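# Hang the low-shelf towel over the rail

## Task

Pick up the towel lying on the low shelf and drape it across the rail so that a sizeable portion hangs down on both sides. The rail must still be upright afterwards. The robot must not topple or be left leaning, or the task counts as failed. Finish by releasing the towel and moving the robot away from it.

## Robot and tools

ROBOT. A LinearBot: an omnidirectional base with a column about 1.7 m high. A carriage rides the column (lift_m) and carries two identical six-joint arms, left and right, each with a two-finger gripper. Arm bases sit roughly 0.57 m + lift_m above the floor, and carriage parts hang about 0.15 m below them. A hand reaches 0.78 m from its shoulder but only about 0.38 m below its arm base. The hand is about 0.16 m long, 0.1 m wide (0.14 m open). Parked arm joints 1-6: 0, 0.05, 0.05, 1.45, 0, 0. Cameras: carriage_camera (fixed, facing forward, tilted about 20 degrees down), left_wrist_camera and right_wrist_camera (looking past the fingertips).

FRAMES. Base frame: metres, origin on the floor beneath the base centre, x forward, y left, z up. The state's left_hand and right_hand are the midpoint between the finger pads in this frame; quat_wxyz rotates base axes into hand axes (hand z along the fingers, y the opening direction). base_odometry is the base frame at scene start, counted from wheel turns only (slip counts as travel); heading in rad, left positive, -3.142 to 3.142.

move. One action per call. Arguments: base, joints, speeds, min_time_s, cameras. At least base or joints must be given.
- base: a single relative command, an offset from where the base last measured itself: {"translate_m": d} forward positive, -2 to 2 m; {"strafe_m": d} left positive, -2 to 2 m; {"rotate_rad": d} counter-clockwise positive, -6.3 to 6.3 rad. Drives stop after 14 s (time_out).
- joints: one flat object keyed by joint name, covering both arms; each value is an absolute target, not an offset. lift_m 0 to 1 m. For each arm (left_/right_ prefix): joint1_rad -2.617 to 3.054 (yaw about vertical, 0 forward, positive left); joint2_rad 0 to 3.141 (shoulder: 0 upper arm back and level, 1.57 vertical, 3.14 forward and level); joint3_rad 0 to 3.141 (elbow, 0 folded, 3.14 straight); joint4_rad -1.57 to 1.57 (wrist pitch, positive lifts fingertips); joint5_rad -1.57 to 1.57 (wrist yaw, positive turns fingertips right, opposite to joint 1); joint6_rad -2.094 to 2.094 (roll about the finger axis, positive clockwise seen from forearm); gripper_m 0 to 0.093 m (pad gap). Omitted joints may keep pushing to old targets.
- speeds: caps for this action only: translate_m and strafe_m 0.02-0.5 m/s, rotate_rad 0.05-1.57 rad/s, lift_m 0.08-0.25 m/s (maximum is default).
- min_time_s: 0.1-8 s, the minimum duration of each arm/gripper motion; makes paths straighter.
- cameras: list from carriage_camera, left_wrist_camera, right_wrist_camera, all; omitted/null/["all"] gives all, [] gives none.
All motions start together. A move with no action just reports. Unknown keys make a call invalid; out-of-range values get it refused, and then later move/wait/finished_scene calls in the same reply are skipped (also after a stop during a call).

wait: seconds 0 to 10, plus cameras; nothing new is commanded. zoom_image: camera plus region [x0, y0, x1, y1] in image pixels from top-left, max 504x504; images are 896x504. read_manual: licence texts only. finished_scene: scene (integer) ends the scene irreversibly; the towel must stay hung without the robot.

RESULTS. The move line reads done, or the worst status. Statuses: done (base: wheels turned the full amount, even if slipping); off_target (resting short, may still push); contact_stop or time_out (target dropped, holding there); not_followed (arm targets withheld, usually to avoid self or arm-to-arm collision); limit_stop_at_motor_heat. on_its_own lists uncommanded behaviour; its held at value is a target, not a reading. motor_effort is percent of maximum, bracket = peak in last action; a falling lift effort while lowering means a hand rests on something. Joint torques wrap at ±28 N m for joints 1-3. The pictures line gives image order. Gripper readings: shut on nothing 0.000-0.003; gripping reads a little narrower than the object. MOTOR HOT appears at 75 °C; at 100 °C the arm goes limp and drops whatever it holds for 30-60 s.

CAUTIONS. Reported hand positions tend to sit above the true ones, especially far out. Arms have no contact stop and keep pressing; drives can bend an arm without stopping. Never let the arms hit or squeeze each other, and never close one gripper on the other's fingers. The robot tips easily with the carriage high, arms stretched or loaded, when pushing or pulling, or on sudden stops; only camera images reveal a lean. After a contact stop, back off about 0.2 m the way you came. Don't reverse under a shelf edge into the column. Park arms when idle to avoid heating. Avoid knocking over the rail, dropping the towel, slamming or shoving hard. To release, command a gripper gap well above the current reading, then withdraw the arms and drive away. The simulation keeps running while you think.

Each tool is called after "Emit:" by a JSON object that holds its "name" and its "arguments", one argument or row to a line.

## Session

Emit:
{"name": "move", "arguments": {

}}

Scene clock: 0.00 s.
Joint torques (N m): no reading
base_odometry: x=+0.000 y=+0.000 heading=+0.000
base_status: not commanded
joint_positions: lift_m=+0.300 left_joint1_rad=+0.010 left_joint2_rad=+0.036 left_joint3_rad=+0.049 left_joint4_rad=+1.496 left_joint5_rad=-0.025 left_joint6_rad=+0.050 left_gripper_m=+0.09396 right_joint1_rad=-0.020 right_joint2_rad=+0.069 right_joint3_rad=+0.062 right_joint4_rad=+1.432 right_joint5_rad=+0.032 right_joint6_rad=+0.011 right_gripper_m=+0.09396
joint_status: not commanded
motor_effort: lift_m=+23 drive_wheels=+1
left_hand: x=+0.2366 y=+0.3073 z=+1.3226 quat_wxyz=(+0.999, -0.012, +0.031, +0.030) (m; base frame)
right_hand: x=+0.2586 y=-0.3092 z=+1.3243 quat_wxyz=(+0.997, +0.017, +0.073, -0.005) (m; base frame)
pictures: carriage_camera, left_wrist_camera, right_wrist_camera
camera_calibration:
left_wrist_camera: T_world_to_cam=[[0.0820471, -0.996628, -0.000441193, 0.286068], [0.764986, 0.0632609, -0.640933, 0.649205], [0.6388, 0.0522491, 0.767597, -1.06155], [0, 0, 0, 1]] pos_world=[0.158015, 0.299499, 1.23107]
right_wrist_camera: T_world_to_cam=[[0.0169666, -0.999624, 0.0215379, -0.332572], [0.726495, -0.00247492, -0.687167, 0.733304], [0.686962, 0.027306, 0.72618, -1.00425], [0, 0, 0, 1]] pos_world=[0.162783, -0.30321, 1.24033]

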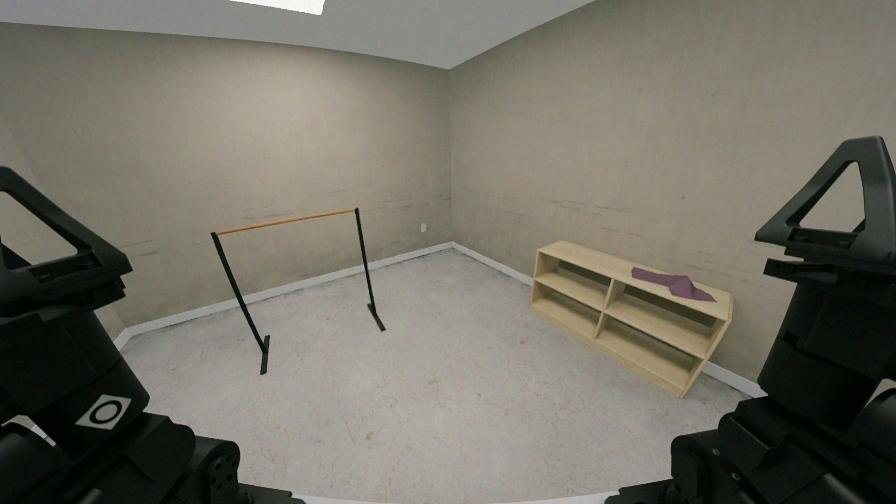

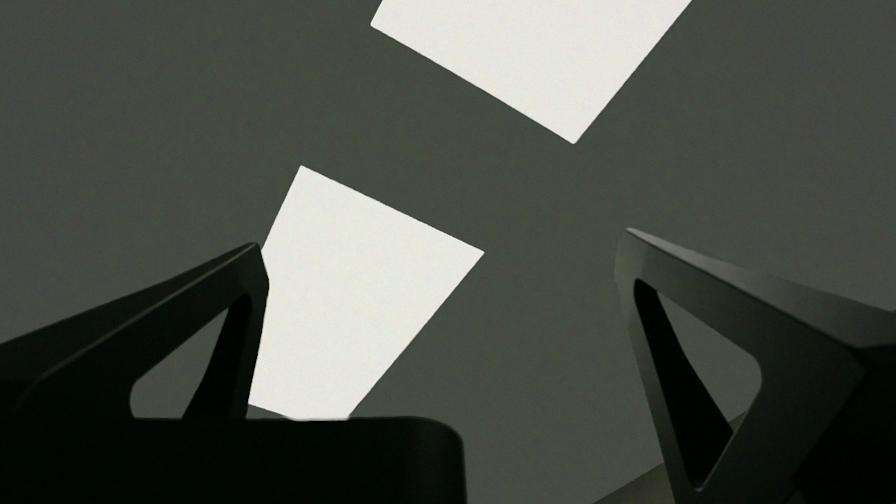

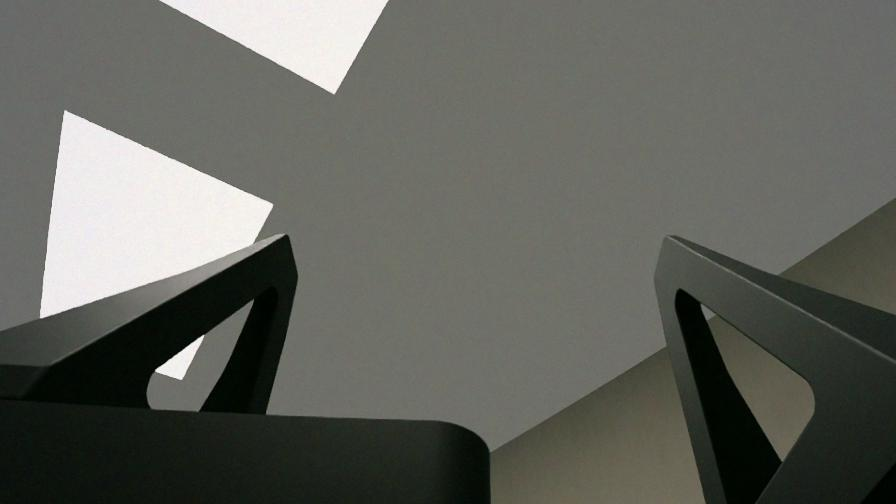

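Emit:
{"name": "zoom_image", "arguments": {
  "camera": "carriage_camera",
  "region": [510, 220, 760, 410]
}}

Emit:
{"name": "zoom_image", "arguments": {
  "camera": "carriage_camera",
  "region": [190, 190, 410, 390]
}}

Scaled by 2.016 from the camera's 896x504 image, which has a finer 1280x720 frame.

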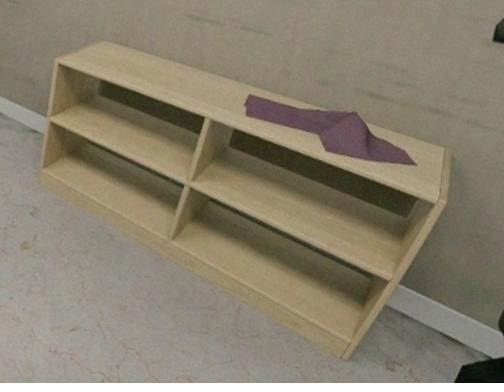

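Scaled by 2.291 from the camera's 896x504 image, which has a finer 1280x720 frame.

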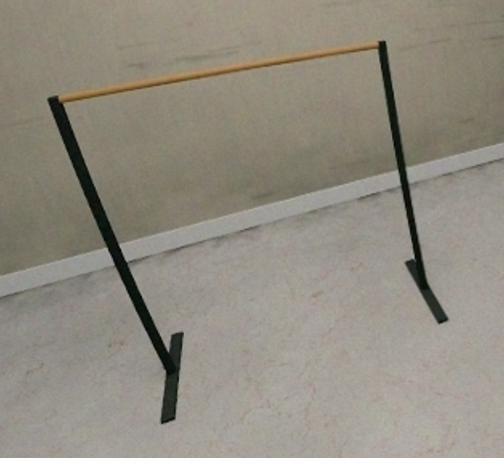

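Emit:
{"name": "move", "arguments": {
  "base": {"rotate_rad": -0.98},
  "cameras": []
}}

Emit:
{"name": "move", "arguments": {
  "base": {"strafe_m": 0.2},
  "cameras": []
}}

Emit:
{"name": "move", "arguments": {
  "base": {"translate_m": 0.85},
  "cameras": ["carriage_camera"]
}}

Emit:
{"name": "zoom_image", "arguments": {
  "camera": "carriage_camera",
  "region": [320, 290, 570, 440]
}}

Scene clock: 27.20 s.
Joint torques (N m): left_arm=[-0.34 3.9 5.52 -0.32 0.03 -0.08] | right_arm=[-0.27 3.69 6.04 -0.11 0.04 0.08]
move: done
base_odometry: x=+0.000 y=+0.000 heading=-0.980
base_status: done
joint_positions: lift_m=+0.300 left_joint1_rad=+0.010 left_joint2_rad=+0.036 left_joint3_rad=+0.049 left_joint4_rad=+1.496 left_joint5_rad=-0.025 left_joint6_rad=+0.050 left_gripper_m=+0.09396 right_joint1_rad=-0.020 right_joint2_rad=+0.069 right_joint3_rad=+0.062 right_joint4_rad=+1.432 right_joint5_rad=+0.032 right_joint6_rad=+0.011 right_gripper_m=+0.09396
joint_status: not commanded
motor_effort: lift_m=+23(23) drive_wheels=+6(14)
left_hand: x=+0.2366 y=+0.3073 z=+1.3226 quat_wxyz=(+0.999, -0.012, +0.031, +0.030) (m; base frame)
right_hand: x=+0.2586 y=-0.3092 z=+1.3243 quat_wxyz=(+0.997, +0.017, +0.073, -0.005) (m; base frame)
pictures: none
No camera images: "cameras" was empty.

Scene clock: 29.27 s.
Joint torques (N m): left_arm=[-0.25 3.82 5.49 -0.33 0.03 -0.08] | right_arm=[-0.23 3.7 6.05 -0.11 0.09 0.06]
move: done
base_odometry: x=+0.166 y=+0.111 heading=-0.981
base_status: done
joint_positions: lift_m=+0.300 left_joint1_rad=+0.009 left_joint2_rad=+0.036 left_joint3_rad=+0.049 left_joint4_rad=+1.496 left_joint5_rad=-0.025 left_joint6_rad=+0.050 left_gripper_m=+0.09396 right_joint1_rad=-0.020 right_joint2_rad=+0.069 right_joint3_rad=+0.062 right_joint4_rad=+1.432 right_joint5_rad=+0.032 right_joint6_rad=+0.011 right_gripper_m=+0.09396
joint_status: not commanded
motor_effort: lift_m=+23(23) drive_wheels=-6(15)
left_hand: x=+0.2366 y=+0.3073 z=+1.3226 quat_wxyz=(+0.999, -0.012, +0.031, +0.030) (m; base frame)
right_hand: x=+0.2586 y=-0.3092 z=+1.3243 quat_wxyz=(+0.997, +0.017, +0.073, -0.005) (m; base frame)
pictures: none
No camera images: "cameras" was empty.

Scene clock: 33.23 s.
Joint torques (N m): left_arm=[-0.28 3.93 5.48 -0.28 0.06 -0.09] | right_arm=[-0.21 3.74 6.02 -0.14 0.06 0.06]
move: done
base_odometry: x=+0.640 y=-0.595 heading=-0.980
base_status: done
joint_positions: lift_m=+0.300 left_joint1_rad=+0.009 left_joint2_rad=+0.036 left_joint3_rad=+0.049 left_joint4_rad=+1.496 left_joint5_rad=-0.025 left_joint6_rad=+0.050 left_gripper_m=+0.09396 right_joint1_rad=-0.020 right_joint2_rad=+0.069 right_joint3_rad=+0.062 right_joint4_rad=+1.431 right_joint5_rad=+0.032 right_joint6_rad=+0.011 right_gripper_m=+0.09396
joint_status: not commanded
motor_effort: lift_m=+23(23) drive_wheels=-3(13)
left_hand: x=+0.2366 y=+0.3073 z=+1.3226 quat_wxyz=(+0.999, -0.012, +0.031, +0.030) (m; base frame)
right_hand: x=+0.2587 y=-0.3092 z=+1.3243 quat_wxyz=(+0.997, +0.017, +0.073, -0.005) (m; base frame)
pictures: carriage_camera

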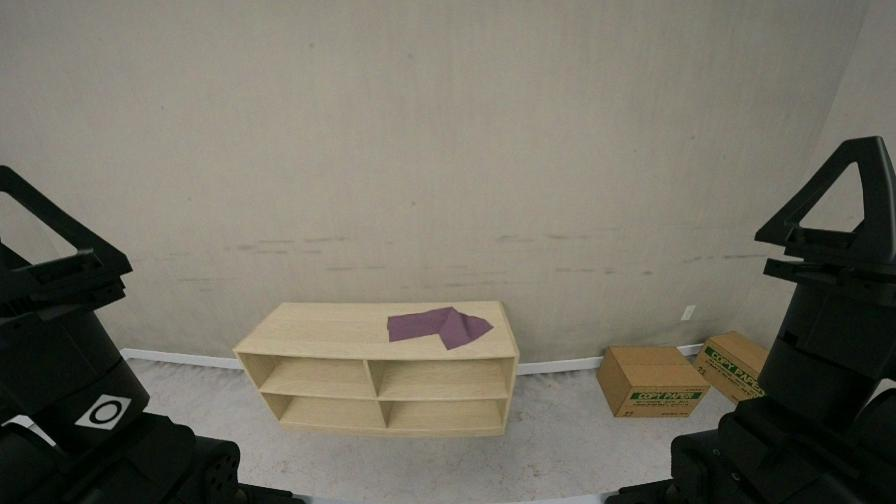

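Scaled by 2.016 from the camera's 896x504 image, which has a finer 1280x720 frame.

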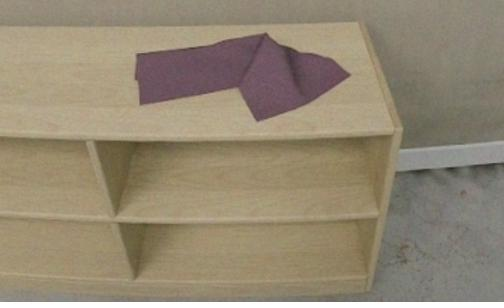

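Emit:
{"name": "move", "arguments": {
  "base": {"translate_m": 0.32},
  "joints": {"left_joint1_rad": -0.157, "left_joint2_rad": 2.561, "left_joint3_rad": 1.508, "left_joint4_rad": -0.518, "left_joint5_rad": 0, "left_joint6_rad": 0},
  "speeds": {"translate_m": 0.2},
  "min_time_s": 3,
  "cameras": ["carriage_camera", "left_wrist_camera"]
}}

Emit:
{"name": "zoom_image", "arguments": {
  "camera": "carriage_camera",
  "region": [320, 320, 560, 460]
}}

Scene clock: 51.67 s.
Joint torques (N m): left_arm=[-0.9 -9.99 5.63 0.36 0.16 -0.17] | right_arm=[-0.17 3.66 6.05 -0.12 0.04 0.07]
move: done
base_odometry: x=+0.819 y=-0.860 heading=-0.979
base_status: done
joint_positions: lift_m=+0.300 left_joint1_rad=-0.151 left_joint2_rad=+2.540 left_joint3_rad=+1.492 left_joint4_rad=-0.496 left_joint5_rad=-0.012 left_joint6_rad=+0.009 left_gripper_m=+0.09396 right_joint1_rad=-0.020 right_joint2_rad=+0.069 right_joint3_rad=+0.062 right_joint4_rad=+1.432 right_joint5_rad=+0.032 right_joint6_rad=+0.011 right_gripper_m=+0.09396
joint_status: all done
motor_effort: lift_m=+23(23) drive_wheels=-4(12)
left_hand: x=+0.6349 y=+0.2419 z=+0.7257 quat_wxyz=(+0.014, +0.080, +0.997, +0.005) (m; base frame)
right_hand: x=+0.2586 y=-0.3092 z=+1.3243 quat_wxyz=(+0.997, +0.017, +0.073, -0.005) (m; base frame)
pictures: carriage_camera, left_wrist_camera
camera_calibration:
left_wrist_camera: T_world_to_cam=[[-0.182567, -0.983164, 0.00757339, 0.346896], [-0.807634, 0.154357, 0.569123, 0.0642634], [-0.560711, 0.0977868, -0.822217, 1.04985], [0, 0, 0, 1]] pos_world=[0.703894, 0.228475, 0.824003]

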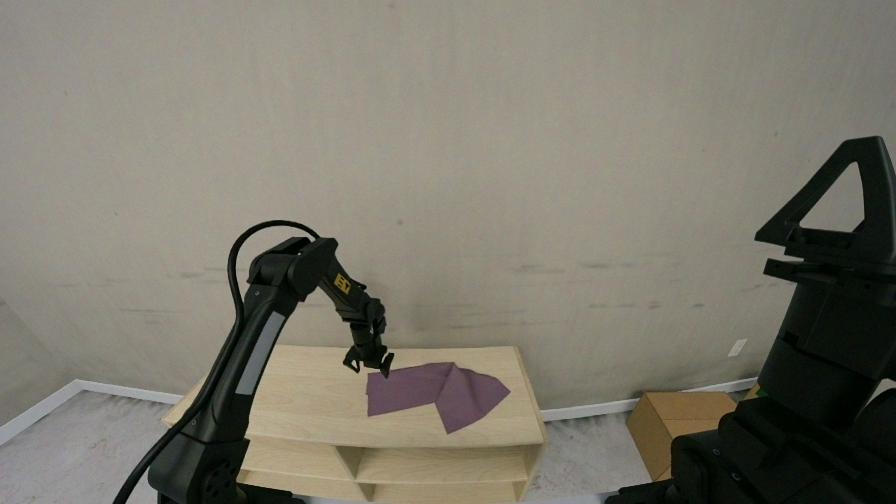

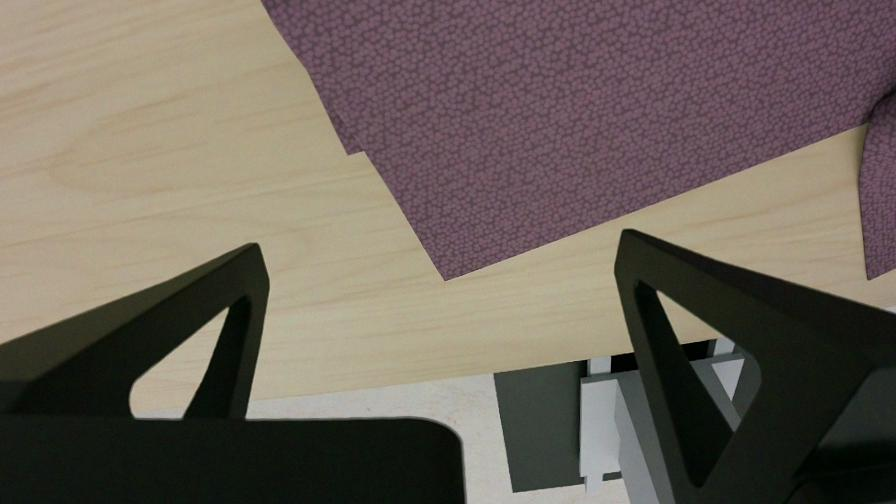

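Scaled by 2.100 from the camera's 896x504 image, which has a finer 1280x720 frame.

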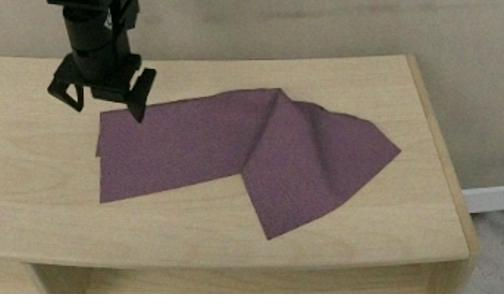

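Emit:
{"name": "move", "arguments": {
  "joints": {"lift_m": 0.225},
  "speeds": {"lift_m": 0.12},
  "cameras": []
}}

Emit:
{"name": "move", "arguments": {
  "joints": {"lift_m": 0.19},
  "speeds": {"lift_m": 0.08},
  "cameras": ["left_wrist_camera"]
}}

Scene clock: 63.13 s.
Joint torques (N m): left_arm=[-0.84 -10.73 5.07 0.35 0.15 -0.18] | right_arm=[-0.2 3.66 6.13 -0.12 0.05 0.05]
move: done
base_odometry: x=+0.819 y=-0.860 heading=-0.979
base_status: not commanded
joint_positions: lift_m=+0.225 left_joint1_rad=-0.151 left_joint2_rad=+2.547 left_joint3_rad=+1.498 left_joint4_rad=-0.503 left_joint5_rad=-0.011 left_joint6_rad=+0.009 left_gripper_m=+0.09396 right_joint1_rad=-0.020 right_joint2_rad=+0.069 right_joint3_rad=+0.062 right_joint4_rad=+1.432 right_joint5_rad=+0.032 right_joint6_rad=+0.011 right_gripper_m=+0.09396
joint_status: all done
motor_effort: lift_m=+20(20) drive_wheels=-3(4)
left_hand: x=+0.6339 y=+0.2419 z=+0.6494 quat_wxyz=(+0.010, +0.080, +0.997, +0.005) (m; base frame)
right_hand: x=+0.2586 y=-0.3092 z=+1.2497 quat_wxyz=(+0.997, +0.017, +0.073, -0.005) (m; base frame)
pictures: none
No camera images: "cameras" was empty.

Scene clock: 63.93 s.
Joint torques (N m): left_arm=[-1.29 -8.03 3.75 1.03 -0.05 -0.15] | right_arm=[-0.18 3.69 6.04 -0.12 0.04 0.06]
move: done
base_odometry: x=+0.819 y=-0.860 heading=-0.979
base_status: not commanded
joint_positions: lift_m=+0.191 left_joint1_rad=-0.147 left_joint2_rad=+2.518 left_joint3_rad=+1.518 left_joint4_rad=-0.570 left_joint5_rad=+0.007 left_joint6_rad=+0.009 left_gripper_m=+0.09396 right_joint1_rad=-0.020 right_joint2_rad=+0.069 right_joint3_rad=+0.062 right_joint4_rad=+1.432 right_joint5_rad=+0.032 right_joint6_rad=+0.011 right_gripper_m=+0.09396
joint_status: all done
motor_effort: lift_m=+17(18) drive_wheels=+4(4)
left_hand: x=+0.6339 y=+0.2406 z=+0.6299 quat_wxyz=(+0.001, +0.078, +0.997, -0.004) (m; base frame)
right_hand: x=+0.2586 y=-0.3092 z=+1.2150 quat_wxyz=(+0.997, +0.017, +0.073, -0.005) (m; base frame)
pictures: left_wrist_camera
camera_calibration:
left_wrist_camera: T_world_to_cam=[[-0.177117, -0.983805, 0.0275065, 0.330333], [-0.792598, 0.15915, 0.588609, 0.0952812], [-0.583454, 0.0824508, -0.80795, 0.979751], [0, 0, 0, 1]] pos_world=[0.705667, 0.229038, 0.72642]

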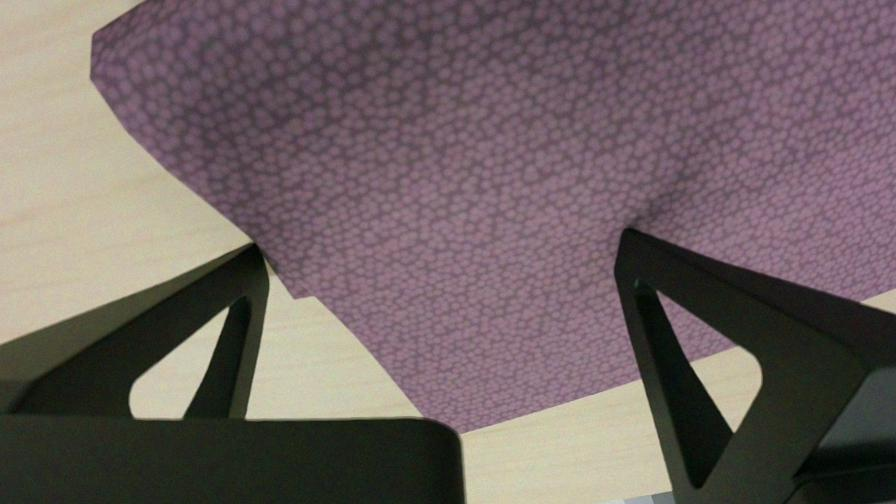

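Emit:
{"name": "move", "arguments": {
  "joints": {"left_gripper_m": 0.0},
  "min_time_s": 2,
  "cameras": ["left_wrist_camera"]
}}

Scene clock: 69.60 s.
Joint torques (N m): left_arm=[0.76 -8.13 3.63 0.97 -0.58 -0.13] | right_arm=[-0.18 3.7 6.06 -0.11 0.04 0.06]
move: off_target
base_odometry: x=+0.819 y=-0.860 heading=-0.979
base_status: not commanded
joint_positions: lift_m=+0.191 left_joint1_rad=-0.169 left_joint2_rad=+2.518 left_joint3_rad=+1.519 left_joint4_rad=-0.560 left_joint5_rad=+0.059 left_joint6_rad=+0.005 left_gripper_m=+0.00471 right_joint1_rad=-0.020 right_joint2_rad=+0.069 right_joint3_rad=+0.062 right_joint4_rad=+1.432 right_joint5_rad=+0.032 right_joint6_rad=+0.011 right_gripper_m=+0.09396
joint_status: left_gripper_m off_target (ended at +0.00473, target +0.00000)
motor_effort: lift_m=+17(17) drive_wheels=+4(4)
left_hand: x=+0.6334 y=+0.2223 z=+0.6304 quat_wxyz=(+0.003, +0.087, +0.996, -0.030) (m; base frame)
right_hand: x=+0.2586 y=-0.3092 z=+1.2150 quat_wxyz=(+0.997, +0.017, +0.073, -0.005) (m; base frame)
pictures: left_wrist_camera
camera_calibration:
left_wrist_camera: T_world_to_cam=[[-0.196234, -0.97737, 0.0789942, 0.29045], [-0.789962, 0.205304, 0.577763, 0.09243], [-0.580906, 0.0509745, -0.812373, 0.989563], [0, 0, 0, 1]] pos_world=[0.704856, 0.214458, 0.727548]

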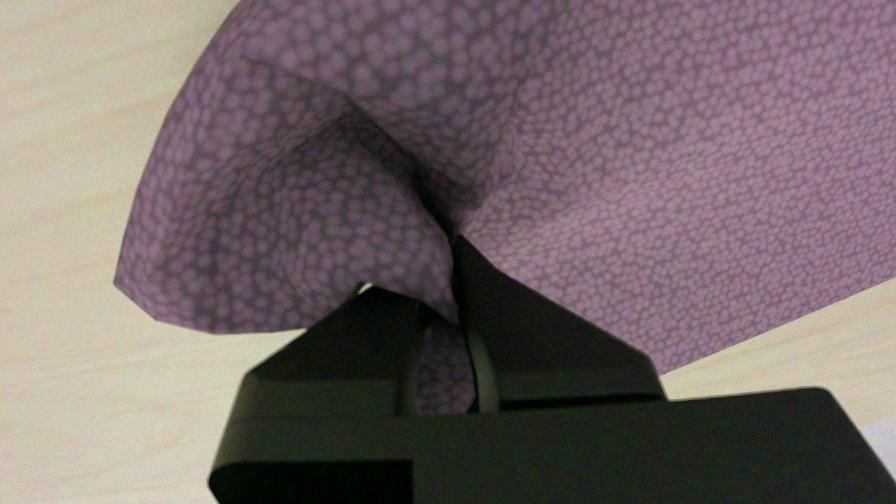

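Emit:
{"name": "move", "arguments": {
  "joints": {"lift_m": 0.45},
  "speeds": {"lift_m": 0.15},
  "cameras": ["carriage_camera", "left_wrist_camera"]
}}

Emit:
{"name": "zoom_image", "arguments": {
  "camera": "carriage_camera",
  "region": [310, 310, 530, 470]
}}

Scene clock: 74.77 s.
Joint torques (N m): left_arm=[0.12 -10.17 4.03 0.65 -0.11 -0.12] | right_arm=[-0.21 3.62 5.98 -0.13 0.07 0.07]
move: done
base_odometry: x=+0.819 y=-0.860 heading=-0.979
base_status: not commanded
joint_positions: lift_m=+0.450 left_joint1_rad=-0.162 left_joint2_rad=+2.541 left_joint3_rad=+1.513 left_joint4_rad=-0.533 left_joint5_rad=+0.012 left_joint6_rad=+0.005 left_gripper_m=+0.00433 right_joint1_rad=-0.020 right_joint2_rad=+0.069 right_joint3_rad=+0.062 right_joint4_rad=+1.432 right_joint5_rad=+0.032 right_joint6_rad=+0.011 right_gripper_m=+0.09396
joint_status: all done
motor_effort: lift_m=+25(29) drive_wheels=+4(4)
left_hand: x=+0.6330 y=+0.2336 z=+0.8788 quat_wxyz=(+0.004, +0.083, +0.996, -0.006) (m; base frame)
right_hand: x=+0.2586 y=-0.3092 z=+1.4741 quat_wxyz=(+0.997, +0.017, +0.073, -0.005) (m; base frame)
pictures: carriage_camera, left_wrist_camera
camera_calibration:
carriage_camera: T_world_to_cam=[[-0.00554303, -0.999684, -0.0245377, 0.0394791], [-0.377596, 0.0248139, -0.925638, 1.40729], [0.925954, 0.00413448, -0.377614, 0.408752], [0, 0, 0, 1]] pos_world=[0.15312, 0.00285626, 1.45796]
left_wrist_camera: T_world_to_cam=[[-0.188538, -0.981538, 0.0322078, 0.318993], [-0.794624, 0.171742, 0.582304, -0.0468889], [-0.577084, 0.0841931, -0.812333, 1.18039], [0, 0, 0, 1]] pos_world=[0.704067, 0.221776, 0.975898]

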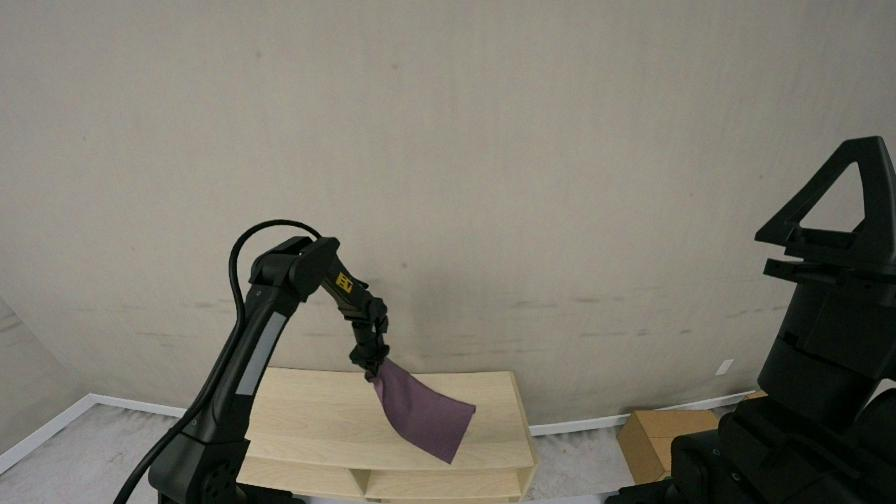

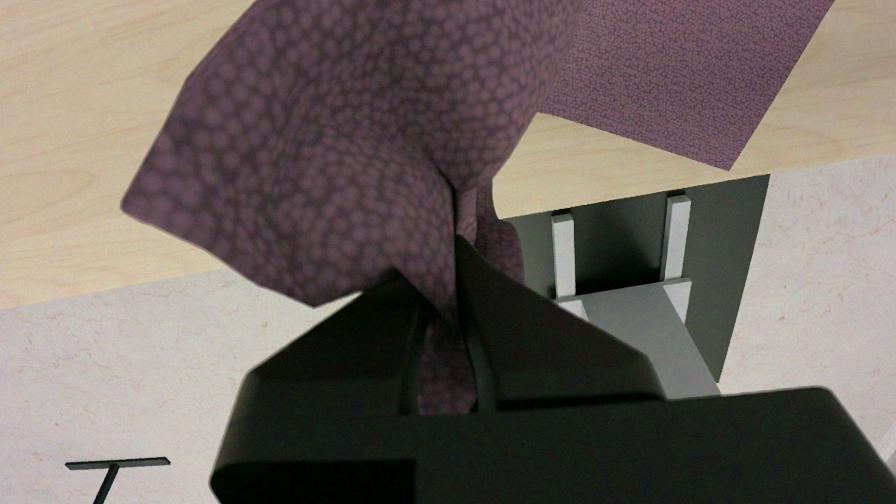

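Scaled by 2.291 from the camera's 896x504 image, which has a finer 1280x720 frame.

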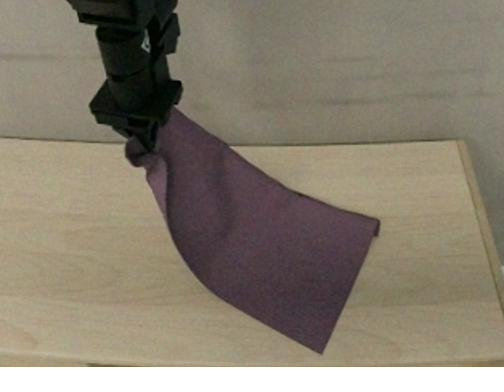

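Emit:
{"name": "move", "arguments": {
  "base": {"translate_m": -0.4},
  "joints": {"lift_m": 0.7, "left_joint1_rad": 0.0, "left_joint2_rad": 2.84, "left_joint3_rad": 2.166, "left_joint4_rad": -0.871},
  "speeds": {"translate_m": 0.2, "lift_m": 0.2},
  "min_time_s": 2.5,
  "cameras": []
}}

Emit:
{"name": "move", "arguments": {
  "base": {"rotate_rad": 1.56},
  "speeds": {"rotate_rad": 0.7},
  "cameras": ["carriage_camera", "left_wrist_camera"]
}}

Emit:
{"name": "zoom_image", "arguments": {
  "camera": "carriage_camera",
  "region": [200, 210, 480, 410]
}}

Scene clock: 91.83 s.
Joint torques (N m): left_arm=[0.17 -12.07 7.38 0.41 -0.08 -0.14] | right_arm=[-0.2 3.79 6.08 -0.12 0.04 0.06]
move: done
base_odometry: x=+0.596 y=-0.528 heading=-0.979
base_status: done
joint_positions: lift_m=+0.700 left_joint1_rad=-0.005 left_joint2_rad=+2.816 left_joint3_rad=+2.143 left_joint4_rad=-0.857 left_joint5_rad=+0.010 left_joint6_rad=+0.005 left_gripper_m=+0.00432 right_joint1_rad=-0.020 right_joint2_rad=+0.069 right_joint3_rad=+0.062 right_joint4_rad=+1.431 right_joint5_rad=+0.033 right_joint6_rad=+0.011 right_gripper_m=+0.09396
joint_status: all done
motor_effort: lift_m=+25(30) drive_wheels=+0(12)
left_hand: x=+0.7300 y=+0.2986 z=+1.1374 quat_wxyz=(+0.021, +0.005, +1.000, -0.005) (m; base frame)
right_hand: x=+0.2588 y=-0.3092 z=+1.7240 quat_wxyz=(+0.997, +0.017, +0.073, -0.005) (m; base frame)
pictures: none
No camera images: "cameras" was empty.

Scene clock: 95.23 s.
Joint torques (N m): left_arm=[-0.77 -12.12 7.1 0.42 -0.04 -0.14] | right_arm=[-0.23 3.62 6.09 -0.11 0.05 0.05]
move: done
base_odometry: x=+0.596 y=-0.528 heading=+0.580
base_status: done
joint_positions: lift_m=+0.700 left_joint1_rad=+0.005 left_joint2_rad=+2.816 left_joint3_rad=+2.146 left_joint4_rad=-0.859 left_joint5_rad=+0.007 left_joint6_rad=+0.005 left_gripper_m=+0.00429 right_joint1_rad=-0.020 right_joint2_rad=+0.069 right_joint3_rad=+0.062 right_joint4_rad=+1.431 right_joint5_rad=+0.033 right_joint6_rad=+0.011 right_gripper_m=+0.09397
joint_status: not commanded
motor_effort: lift_m=+25(25) drive_wheels=+7(13)
left_hand: x=+0.7308 y=+0.3041 z=+1.1382 quat_wxyz=(+0.021, +0.000, +1.000, -0.003) (m; base frame)
right_hand: x=+0.2588 y=-0.3092 z=+1.7240 quat_wxyz=(+0.997, +0.017, +0.073, -0.005) (m; base frame)
pictures: carriage_camera, left_wrist_camera
camera_calibration:
carriage_camera: T_world_to_cam=[[-0.00554303, -0.999684, -0.0245377, 0.0456135], [-0.377596, 0.0248139, -0.925638, 1.6387], [0.925954, 0.00413448, -0.377614, 0.503156], [0, 0, 0, 1]] pos_world=[0.15312, 0.00285626, 1.70796]
left_wrist_camera: T_world_to_cam=[[-0.0242909, -0.999367, 0.0259782, 0.290817], [-0.830973, 0.0346309, 0.555234, -0.0333262], [-0.555783, -0.00810004, -0.831288, 1.47556], [0, 0, 0, 1]] pos_world=[0.799463, 0.303739, 1.23757]

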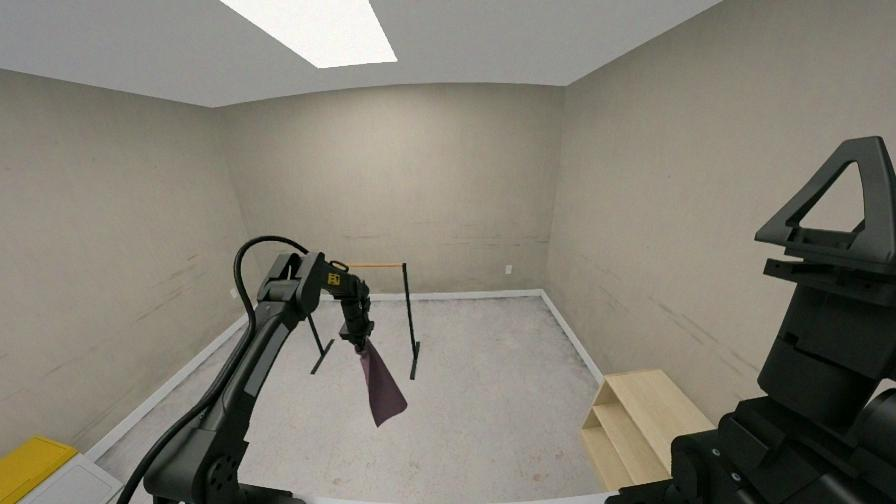

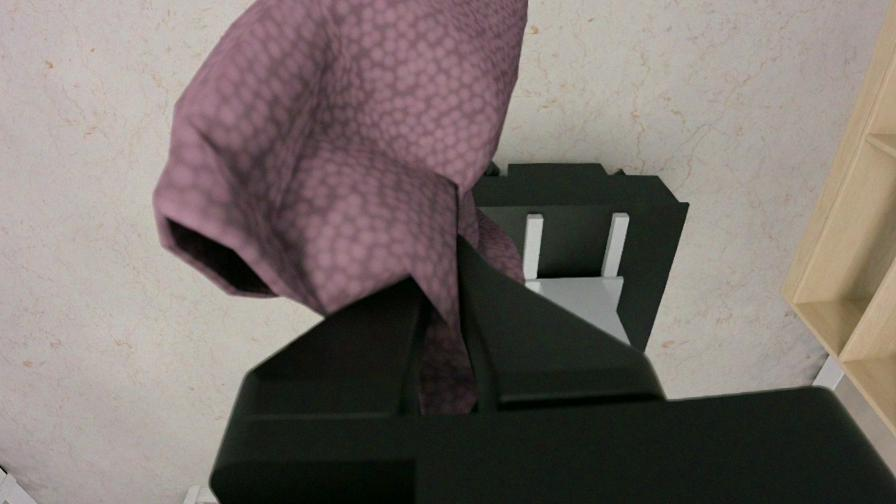

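Scaled by 1.800 from the camera's 896x504 image, which has a finer 1280x720 frame.

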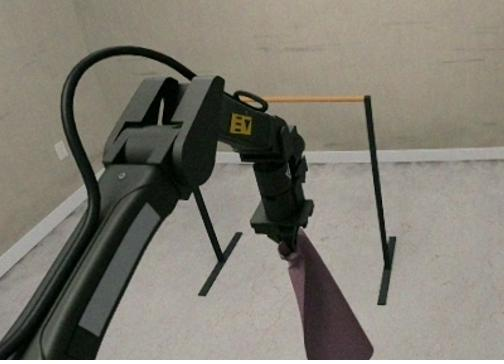

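Emit:
{"name": "move", "arguments": {
  "base": {"strafe_m": 0.46},
  "joints": {"lift_m": 0.66},
  "speeds": {"strafe_m": 0.35},
  "cameras": []
}}

Emit:
{"name": "move", "arguments": {
  "base": {"translate_m": 0.75},
  "speeds": {"translate_m": 0.3},
  "cameras": ["carriage_camera", "left_wrist_camera"]
}}

Emit:
{"name": "zoom_image", "arguments": {
  "camera": "carriage_camera",
  "region": [260, 250, 540, 450]
}}

Scene clock: 114.23 s.
Joint torques (N m): left_arm=[-0.81 -13.64 6.32 0.43 -0.03 -0.12] | right_arm=[-0.24 3.7 6.09 -0.1 0.03 0.08]
move: done
base_odometry: x=+0.343 y=-0.144 heading=+0.581
base_status: done
joint_positions: lift_m=+0.660 left_joint1_rad=+0.005 left_joint2_rad=+2.834 left_joint3_rad=+2.155 left_joint4_rad=-0.863 left_joint5_rad=+0.006 left_joint6_rad=+0.005 left_gripper_m=+0.00429 right_joint1_rad=-0.020 right_joint2_rad=+0.069 right_joint3_rad=+0.062 right_joint4_rad=+1.431 right_joint5_rad=+0.033 right_joint6_rad=+0.011 right_gripper_m=+0.09397
joint_status: all done
motor_effort: lift_m=+20(21) drive_wheels=-6(18)
left_hand: x=+0.7280 y=+0.3046 z=+1.0920 quat_wxyz=(+0.015, +0.000, +1.000, -0.003) (m; base frame)
right_hand: x=+0.2589 y=-0.3093 z=+1.6844 quat_wxyz=(+0.997, +0.017, +0.073, -0.006) (m; base frame)
pictures: none
No camera images: "cameras" was empty.

Scene clock: 118.23 s.
Joint torques (N m): left_arm=[-0.84 -13.78 6.31 0.49 -0.05 -0.14] | right_arm=[-0.16 3.71 6.2 -0.11 0.05 0.06]
move: done
base_odometry: x=+0.970 y=+0.269 heading=+0.582
base_status: done
joint_positions: lift_m=+0.660 left_joint1_rad=+0.005 left_joint2_rad=+2.834 left_joint3_rad=+2.155 left_joint4_rad=-0.865 left_joint5_rad=+0.006 left_joint6_rad=+0.005 left_gripper_m=+0.00429 right_joint1_rad=-0.020 right_joint2_rad=+0.069 right_joint3_rad=+0.062 right_joint4_rad=+1.432 right_joint5_rad=+0.033 right_joint6_rad=+0.011 right_gripper_m=+0.09397
joint_status: not commanded
motor_effort: lift_m=+21(21) drive_wheels=-5(13)
left_hand: x=+0.7277 y=+0.3046 z=+1.0920 quat_wxyz=(+0.014, +0.000, +1.000, -0.003) (m; base frame)
right_hand: x=+0.2588 y=-0.3093 z=+1.6844 quat_wxyz=(+0.997, +0.017, +0.073, -0.006) (m; base frame)
pictures: carriage_camera, left_wrist_camera
camera_calibration:
carriage_camera: T_world_to_cam=[[-0.00554303, -0.999684, -0.0245377, 0.0446443], [-0.377596, 0.0248139, -0.925638, 1.60214], [0.925954, 0.00413448, -0.377614, 0.48824], [0, 0, 0, 1]] pos_world=[0.15312, 0.00285626, 1.66846]
left_wrist_camera: T_world_to_cam=[[-0.0230998, -0.999406, 0.0255577, 0.292062], [-0.82264, 0.0335286, 0.567573, -0.0295105], [-0.568093, -0.00791399, -0.822927, 1.43529], [0, 0, 0, 1]] pos_world=[0.797846, 0.304237, 1.19042]

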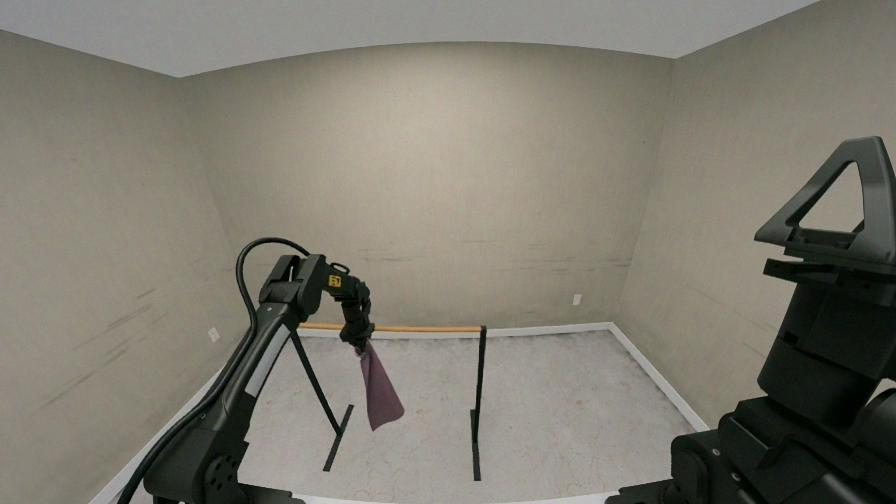

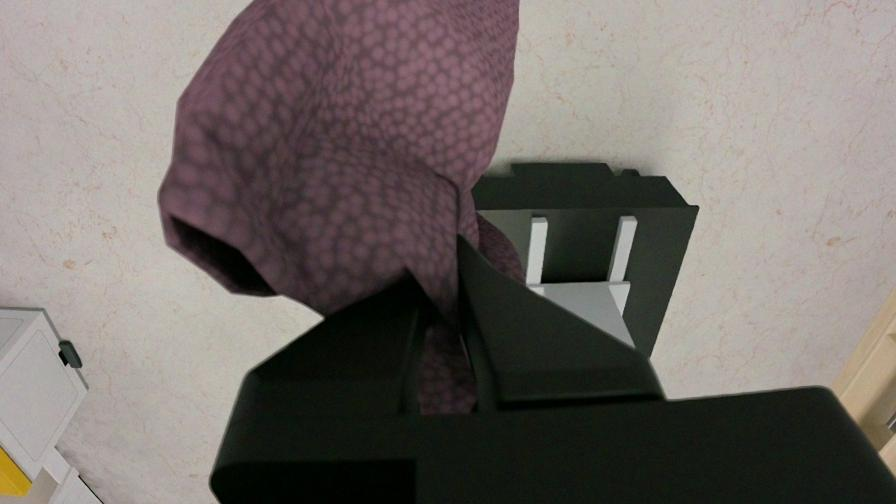

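Scaled by 1.800 from the camera's 896x504 image, which has a finer 1280x720 frame.

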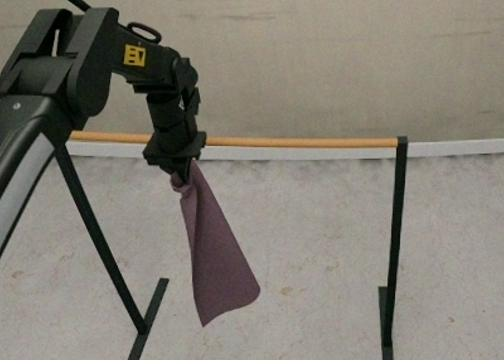

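Emit:
{"name": "move", "arguments": {
  "base": {"translate_m": 0.345},
  "speeds": {"translate_m": 0.12},
  "cameras": ["carriage_camera", "left_wrist_camera"]
}}

Emit:
{"name": "zoom_image", "arguments": {
  "camera": "carriage_camera",
  "region": [260, 270, 540, 470]
}}

Scene clock: 128.27 s.
Joint torques (N m): left_arm=[-0.79 -13.91 6.34 0.53 -0.02 -0.13] | right_arm=[-0.18 3.62 6.15 -0.11 0.04 0.04]
move: done
base_odometry: x=+1.258 y=+0.459 heading=+0.583
base_status: done
joint_positions: lift_m=+0.660 left_joint1_rad=+0.005 left_joint2_rad=+2.834 left_joint3_rad=+2.155 left_joint4_rad=-0.874 left_joint5_rad=+0.006 left_joint6_rad=+0.005 left_gripper_m=+0.00429 right_joint1_rad=-0.020 right_joint2_rad=+0.069 right_joint3_rad=+0.062 right_joint4_rad=+1.432 right_joint5_rad=+0.033 right_joint6_rad=+0.011 right_gripper_m=+0.09397
joint_status: not commanded
motor_effort: lift_m=+20(21) drive_wheels=-4(13)
left_hand: x=+0.7254 y=+0.3046 z=+1.0920 quat_wxyz=(+0.009, +0.000, +1.000, -0.003) (m; base frame)
right_hand: x=+0.2587 y=-0.3093 z=+1.6845 quat_wxyz=(+0.997, +0.017, +0.073, -0.006) (m; base frame)
pictures: carriage_camera, left_wrist_camera
camera_calibration:
carriage_camera: T_world_to_cam=[[-0.00554303, -0.999684, -0.0245377, 0.0446443], [-0.377596, 0.0248139, -0.925638, 1.60214], [0.925954, 0.00413448, -0.377614, 0.48824], [0, 0, 0, 1]] pos_world=[0.15312, 0.00285626, 1.66846]
left_wrist_camera: T_world_to_cam=[[-0.0228919, -0.999402, 0.0259045, 0.29147], [-0.817458, 0.0336285, 0.575005, -0.0432121], [-0.575533, -0.0080129, -0.817739, 1.43378], [0, 0, 0, 1]] pos_world=[0.796535, 0.304237, 1.18976]

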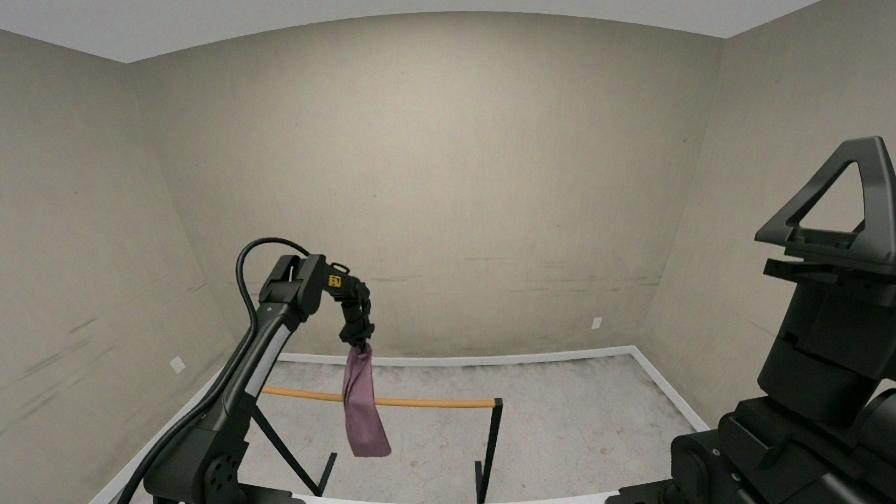

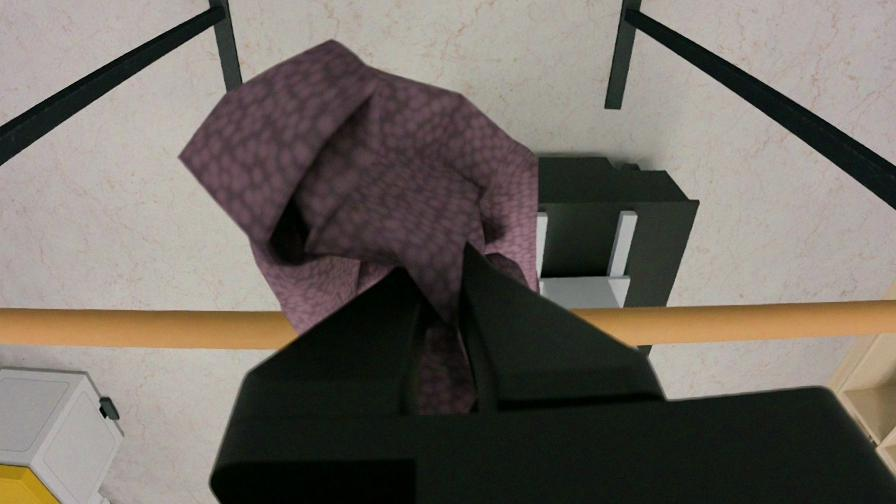

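Scaled by 1.800 from the camera's 896x504 image, which has a finer 1280x720 frame.

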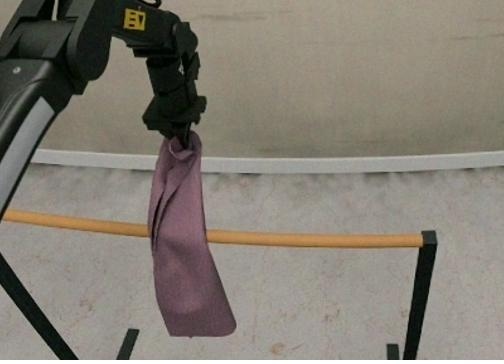

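Emit:
{"name": "move", "arguments": {
  "joints": {"lift_m": 0.35},
  "speeds": {"lift_m": 0.1},
  "cameras": ["carriage_camera", "left_wrist_camera"]
}}

Emit:
{"name": "zoom_image", "arguments": {
  "camera": "carriage_camera",
  "region": [260, 230, 540, 430]
}}

Scene clock: 136.93 s.
Joint torques (N m): left_arm=[-0.73 -13.85 6.22 0.59 -0.04 -0.14] | right_arm=[-0.18 3.64 5.97 -0.16 0.05 0.06]
move: done
base_odometry: x=+1.258 y=+0.459 heading=+0.583
base_status: not commanded
joint_positions: lift_m=+0.350 left_joint1_rad=+0.004 left_joint2_rad=+2.835 left_joint3_rad=+2.157 left_joint4_rad=-0.880 left_joint5_rad=+0.005 left_joint6_rad=+0.005 left_gripper_m=+0.00429 right_joint1_rad=-0.020 right_joint2_rad=+0.069 right_joint3_rad=+0.062 right_joint4_rad=+1.432 right_joint5_rad=+0.033 right_joint6_rad=+0.011 right_gripper_m=+0.09397
joint_status: all done
motor_effort: lift_m=+20(21) drive_wheels=-4(5)
left_hand: x=+0.7240 y=+0.3041 z=+0.7817 quat_wxyz=(+0.006, +0.000, +1.000, -0.003) (m; base frame)
right_hand: x=+0.2587 y=-0.3093 z=+1.3745 quat_wxyz=(+0.997, +0.017, +0.073, -0.006) (m; base frame)
pictures: carriage_camera, left_wrist_camera
camera_calibration:
carriage_camera: T_world_to_cam=[[-0.00554303, -0.999684, -0.0245377, 0.0370376], [-0.377596, 0.0248139, -0.925638, 1.31519], [0.925954, 0.00413448, -0.377614, 0.37118], [0, 0, 0, 1]] pos_world=[0.15312, 0.00285626, 1.35846]
left_wrist_camera: T_world_to_cam=[[-0.0238784, -0.999386, 0.0256248, 0.299833], [-0.813854, 0.0343184, 0.580055, 0.127333], [-0.580578, -0.00700407, -0.814174, 1.17975], [0, 0, 0, 1]] pos_world=[0.795727, 0.303542, 0.878978]

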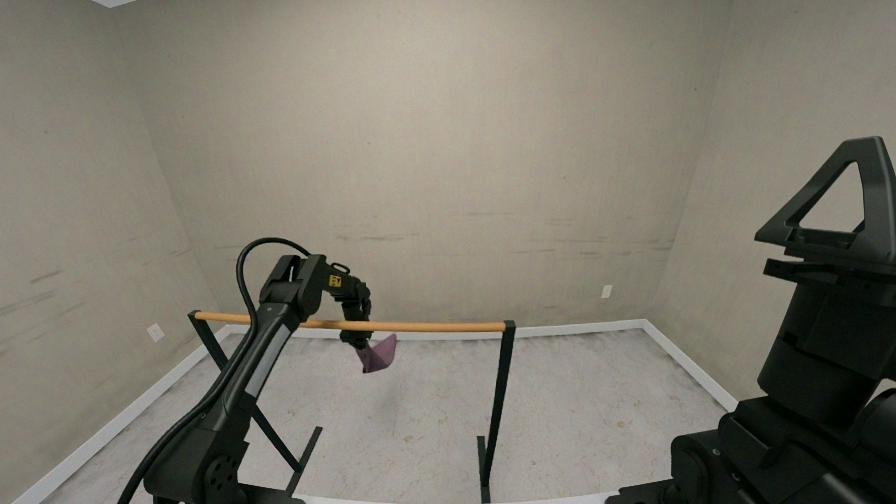

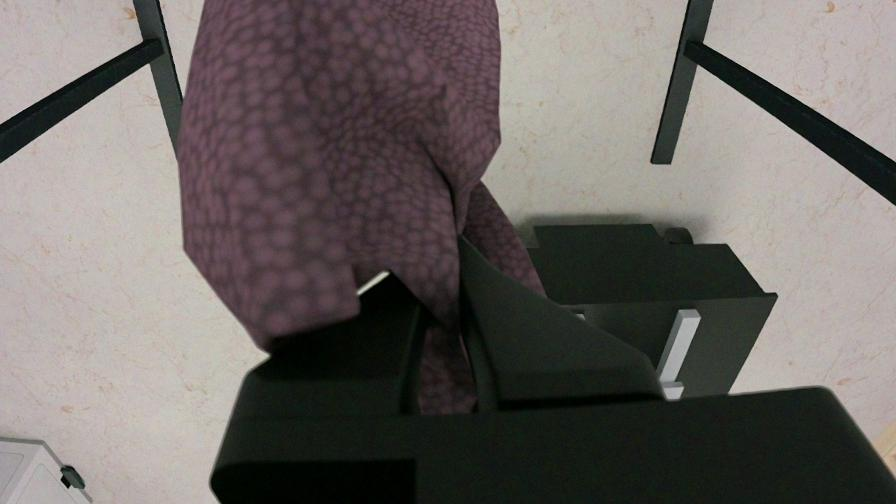

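Scaled by 1.800 from the camera's 896x504 image, which has a finer 1280x720 frame.

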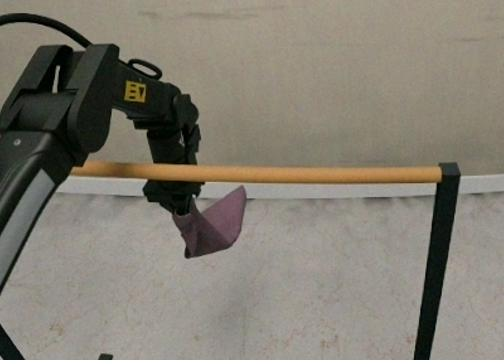

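Emit:
{"name": "move", "arguments": {
  "cameras": ["carriage_camera", "left_wrist_camera"]
}}

Emit:
{"name": "zoom_image", "arguments": {
  "camera": "carriage_camera",
  "region": [260, 230, 540, 430]
}}

Scene clock: 149.00 s.
Joint torques (N m): left_arm=[-0.73 -13.76 6.24 0.6 -0.02 -0.14] | right_arm=[-0.21 3.71 6.11 -0.12 0.05 0.06]
base_odometry: x=+1.258 y=+0.459 heading=+0.583
base_status: not commanded
joint_positions: lift_m=+0.350 left_joint1_rad=+0.004 left_joint2_rad=+2.835 left_joint3_rad=+2.157 left_joint4_rad=-0.880 left_joint5_rad=+0.005 left_joint6_rad=+0.005 left_gripper_m=+0.00428 right_joint1_rad=-0.020 right_joint2_rad=+0.069 right_joint3_rad=+0.062 right_joint4_rad=+1.432 right_joint5_rad=+0.033 right_joint6_rad=+0.011 right_gripper_m=+0.09397
joint_status: all done
motor_effort: lift_m=+20(21) drive_wheels=+5(5)
left_hand: x=+0.7240 y=+0.3041 z=+0.7817 quat_wxyz=(+0.006, +0.000, +1.000, -0.003) (m; base frame)
right_hand: x=+0.2587 y=-0.3093 z=+1.3745 quat_wxyz=(+0.997, +0.017, +0.073, -0.006) (m; base frame)
pictures: carriage_camera, left_wrist_camera
camera_calibration:
carriage_camera: T_world_to_cam=[[-0.00554303, -0.999684, -0.0245377, 0.0370376], [-0.377596, 0.0248139, -0.925638, 1.31519], [0.925954, 0.00413448, -0.377614, 0.37118], [0, 0, 0, 1]] pos_world=[0.15312, 0.00285626, 1.35846]
left_wrist_camera: T_world_to_cam=[[-0.0238784, -0.999386, 0.0256248, 0.299833], [-0.813854, 0.0343184, 0.580055, 0.127333], [-0.580578, -0.00700407, -0.814174, 1.17975], [0, 0, 0, 1]] pos_world=[0.795727, 0.303542, 0.878978]

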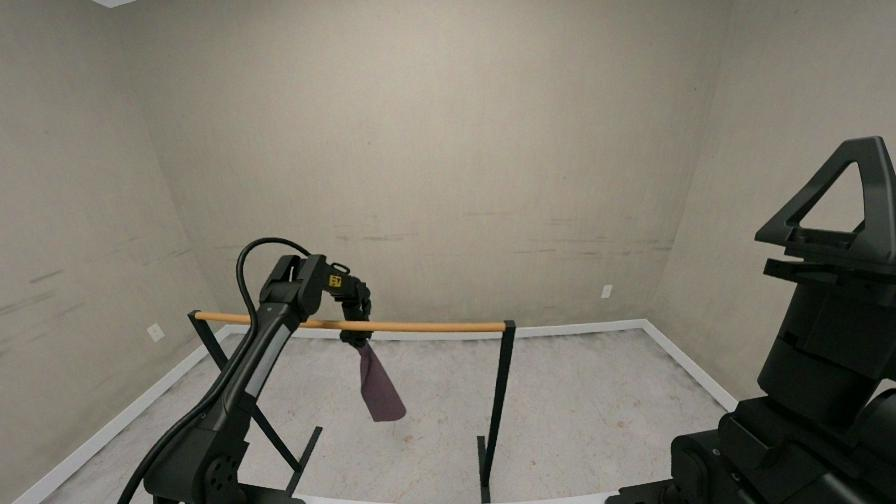

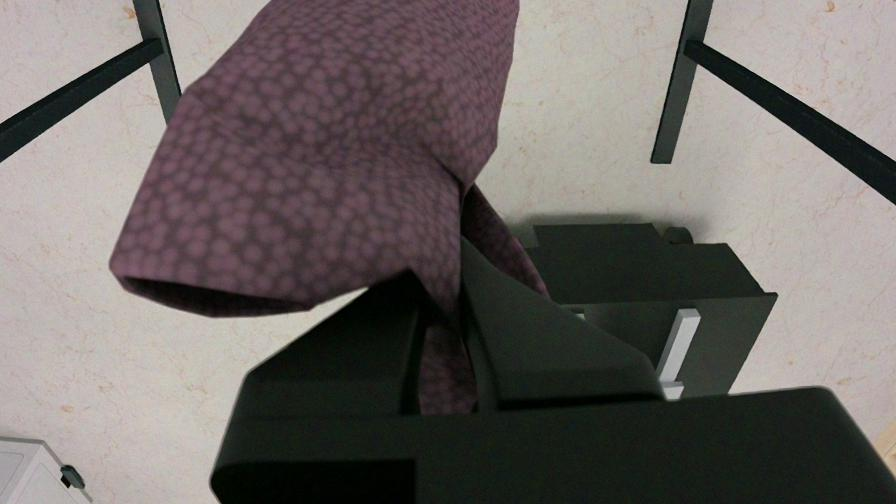

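Scaled by 1.800 from the camera's 896x504 image, which has a finer 1280x720 frame.

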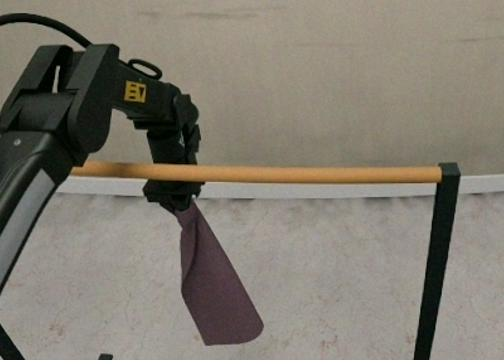

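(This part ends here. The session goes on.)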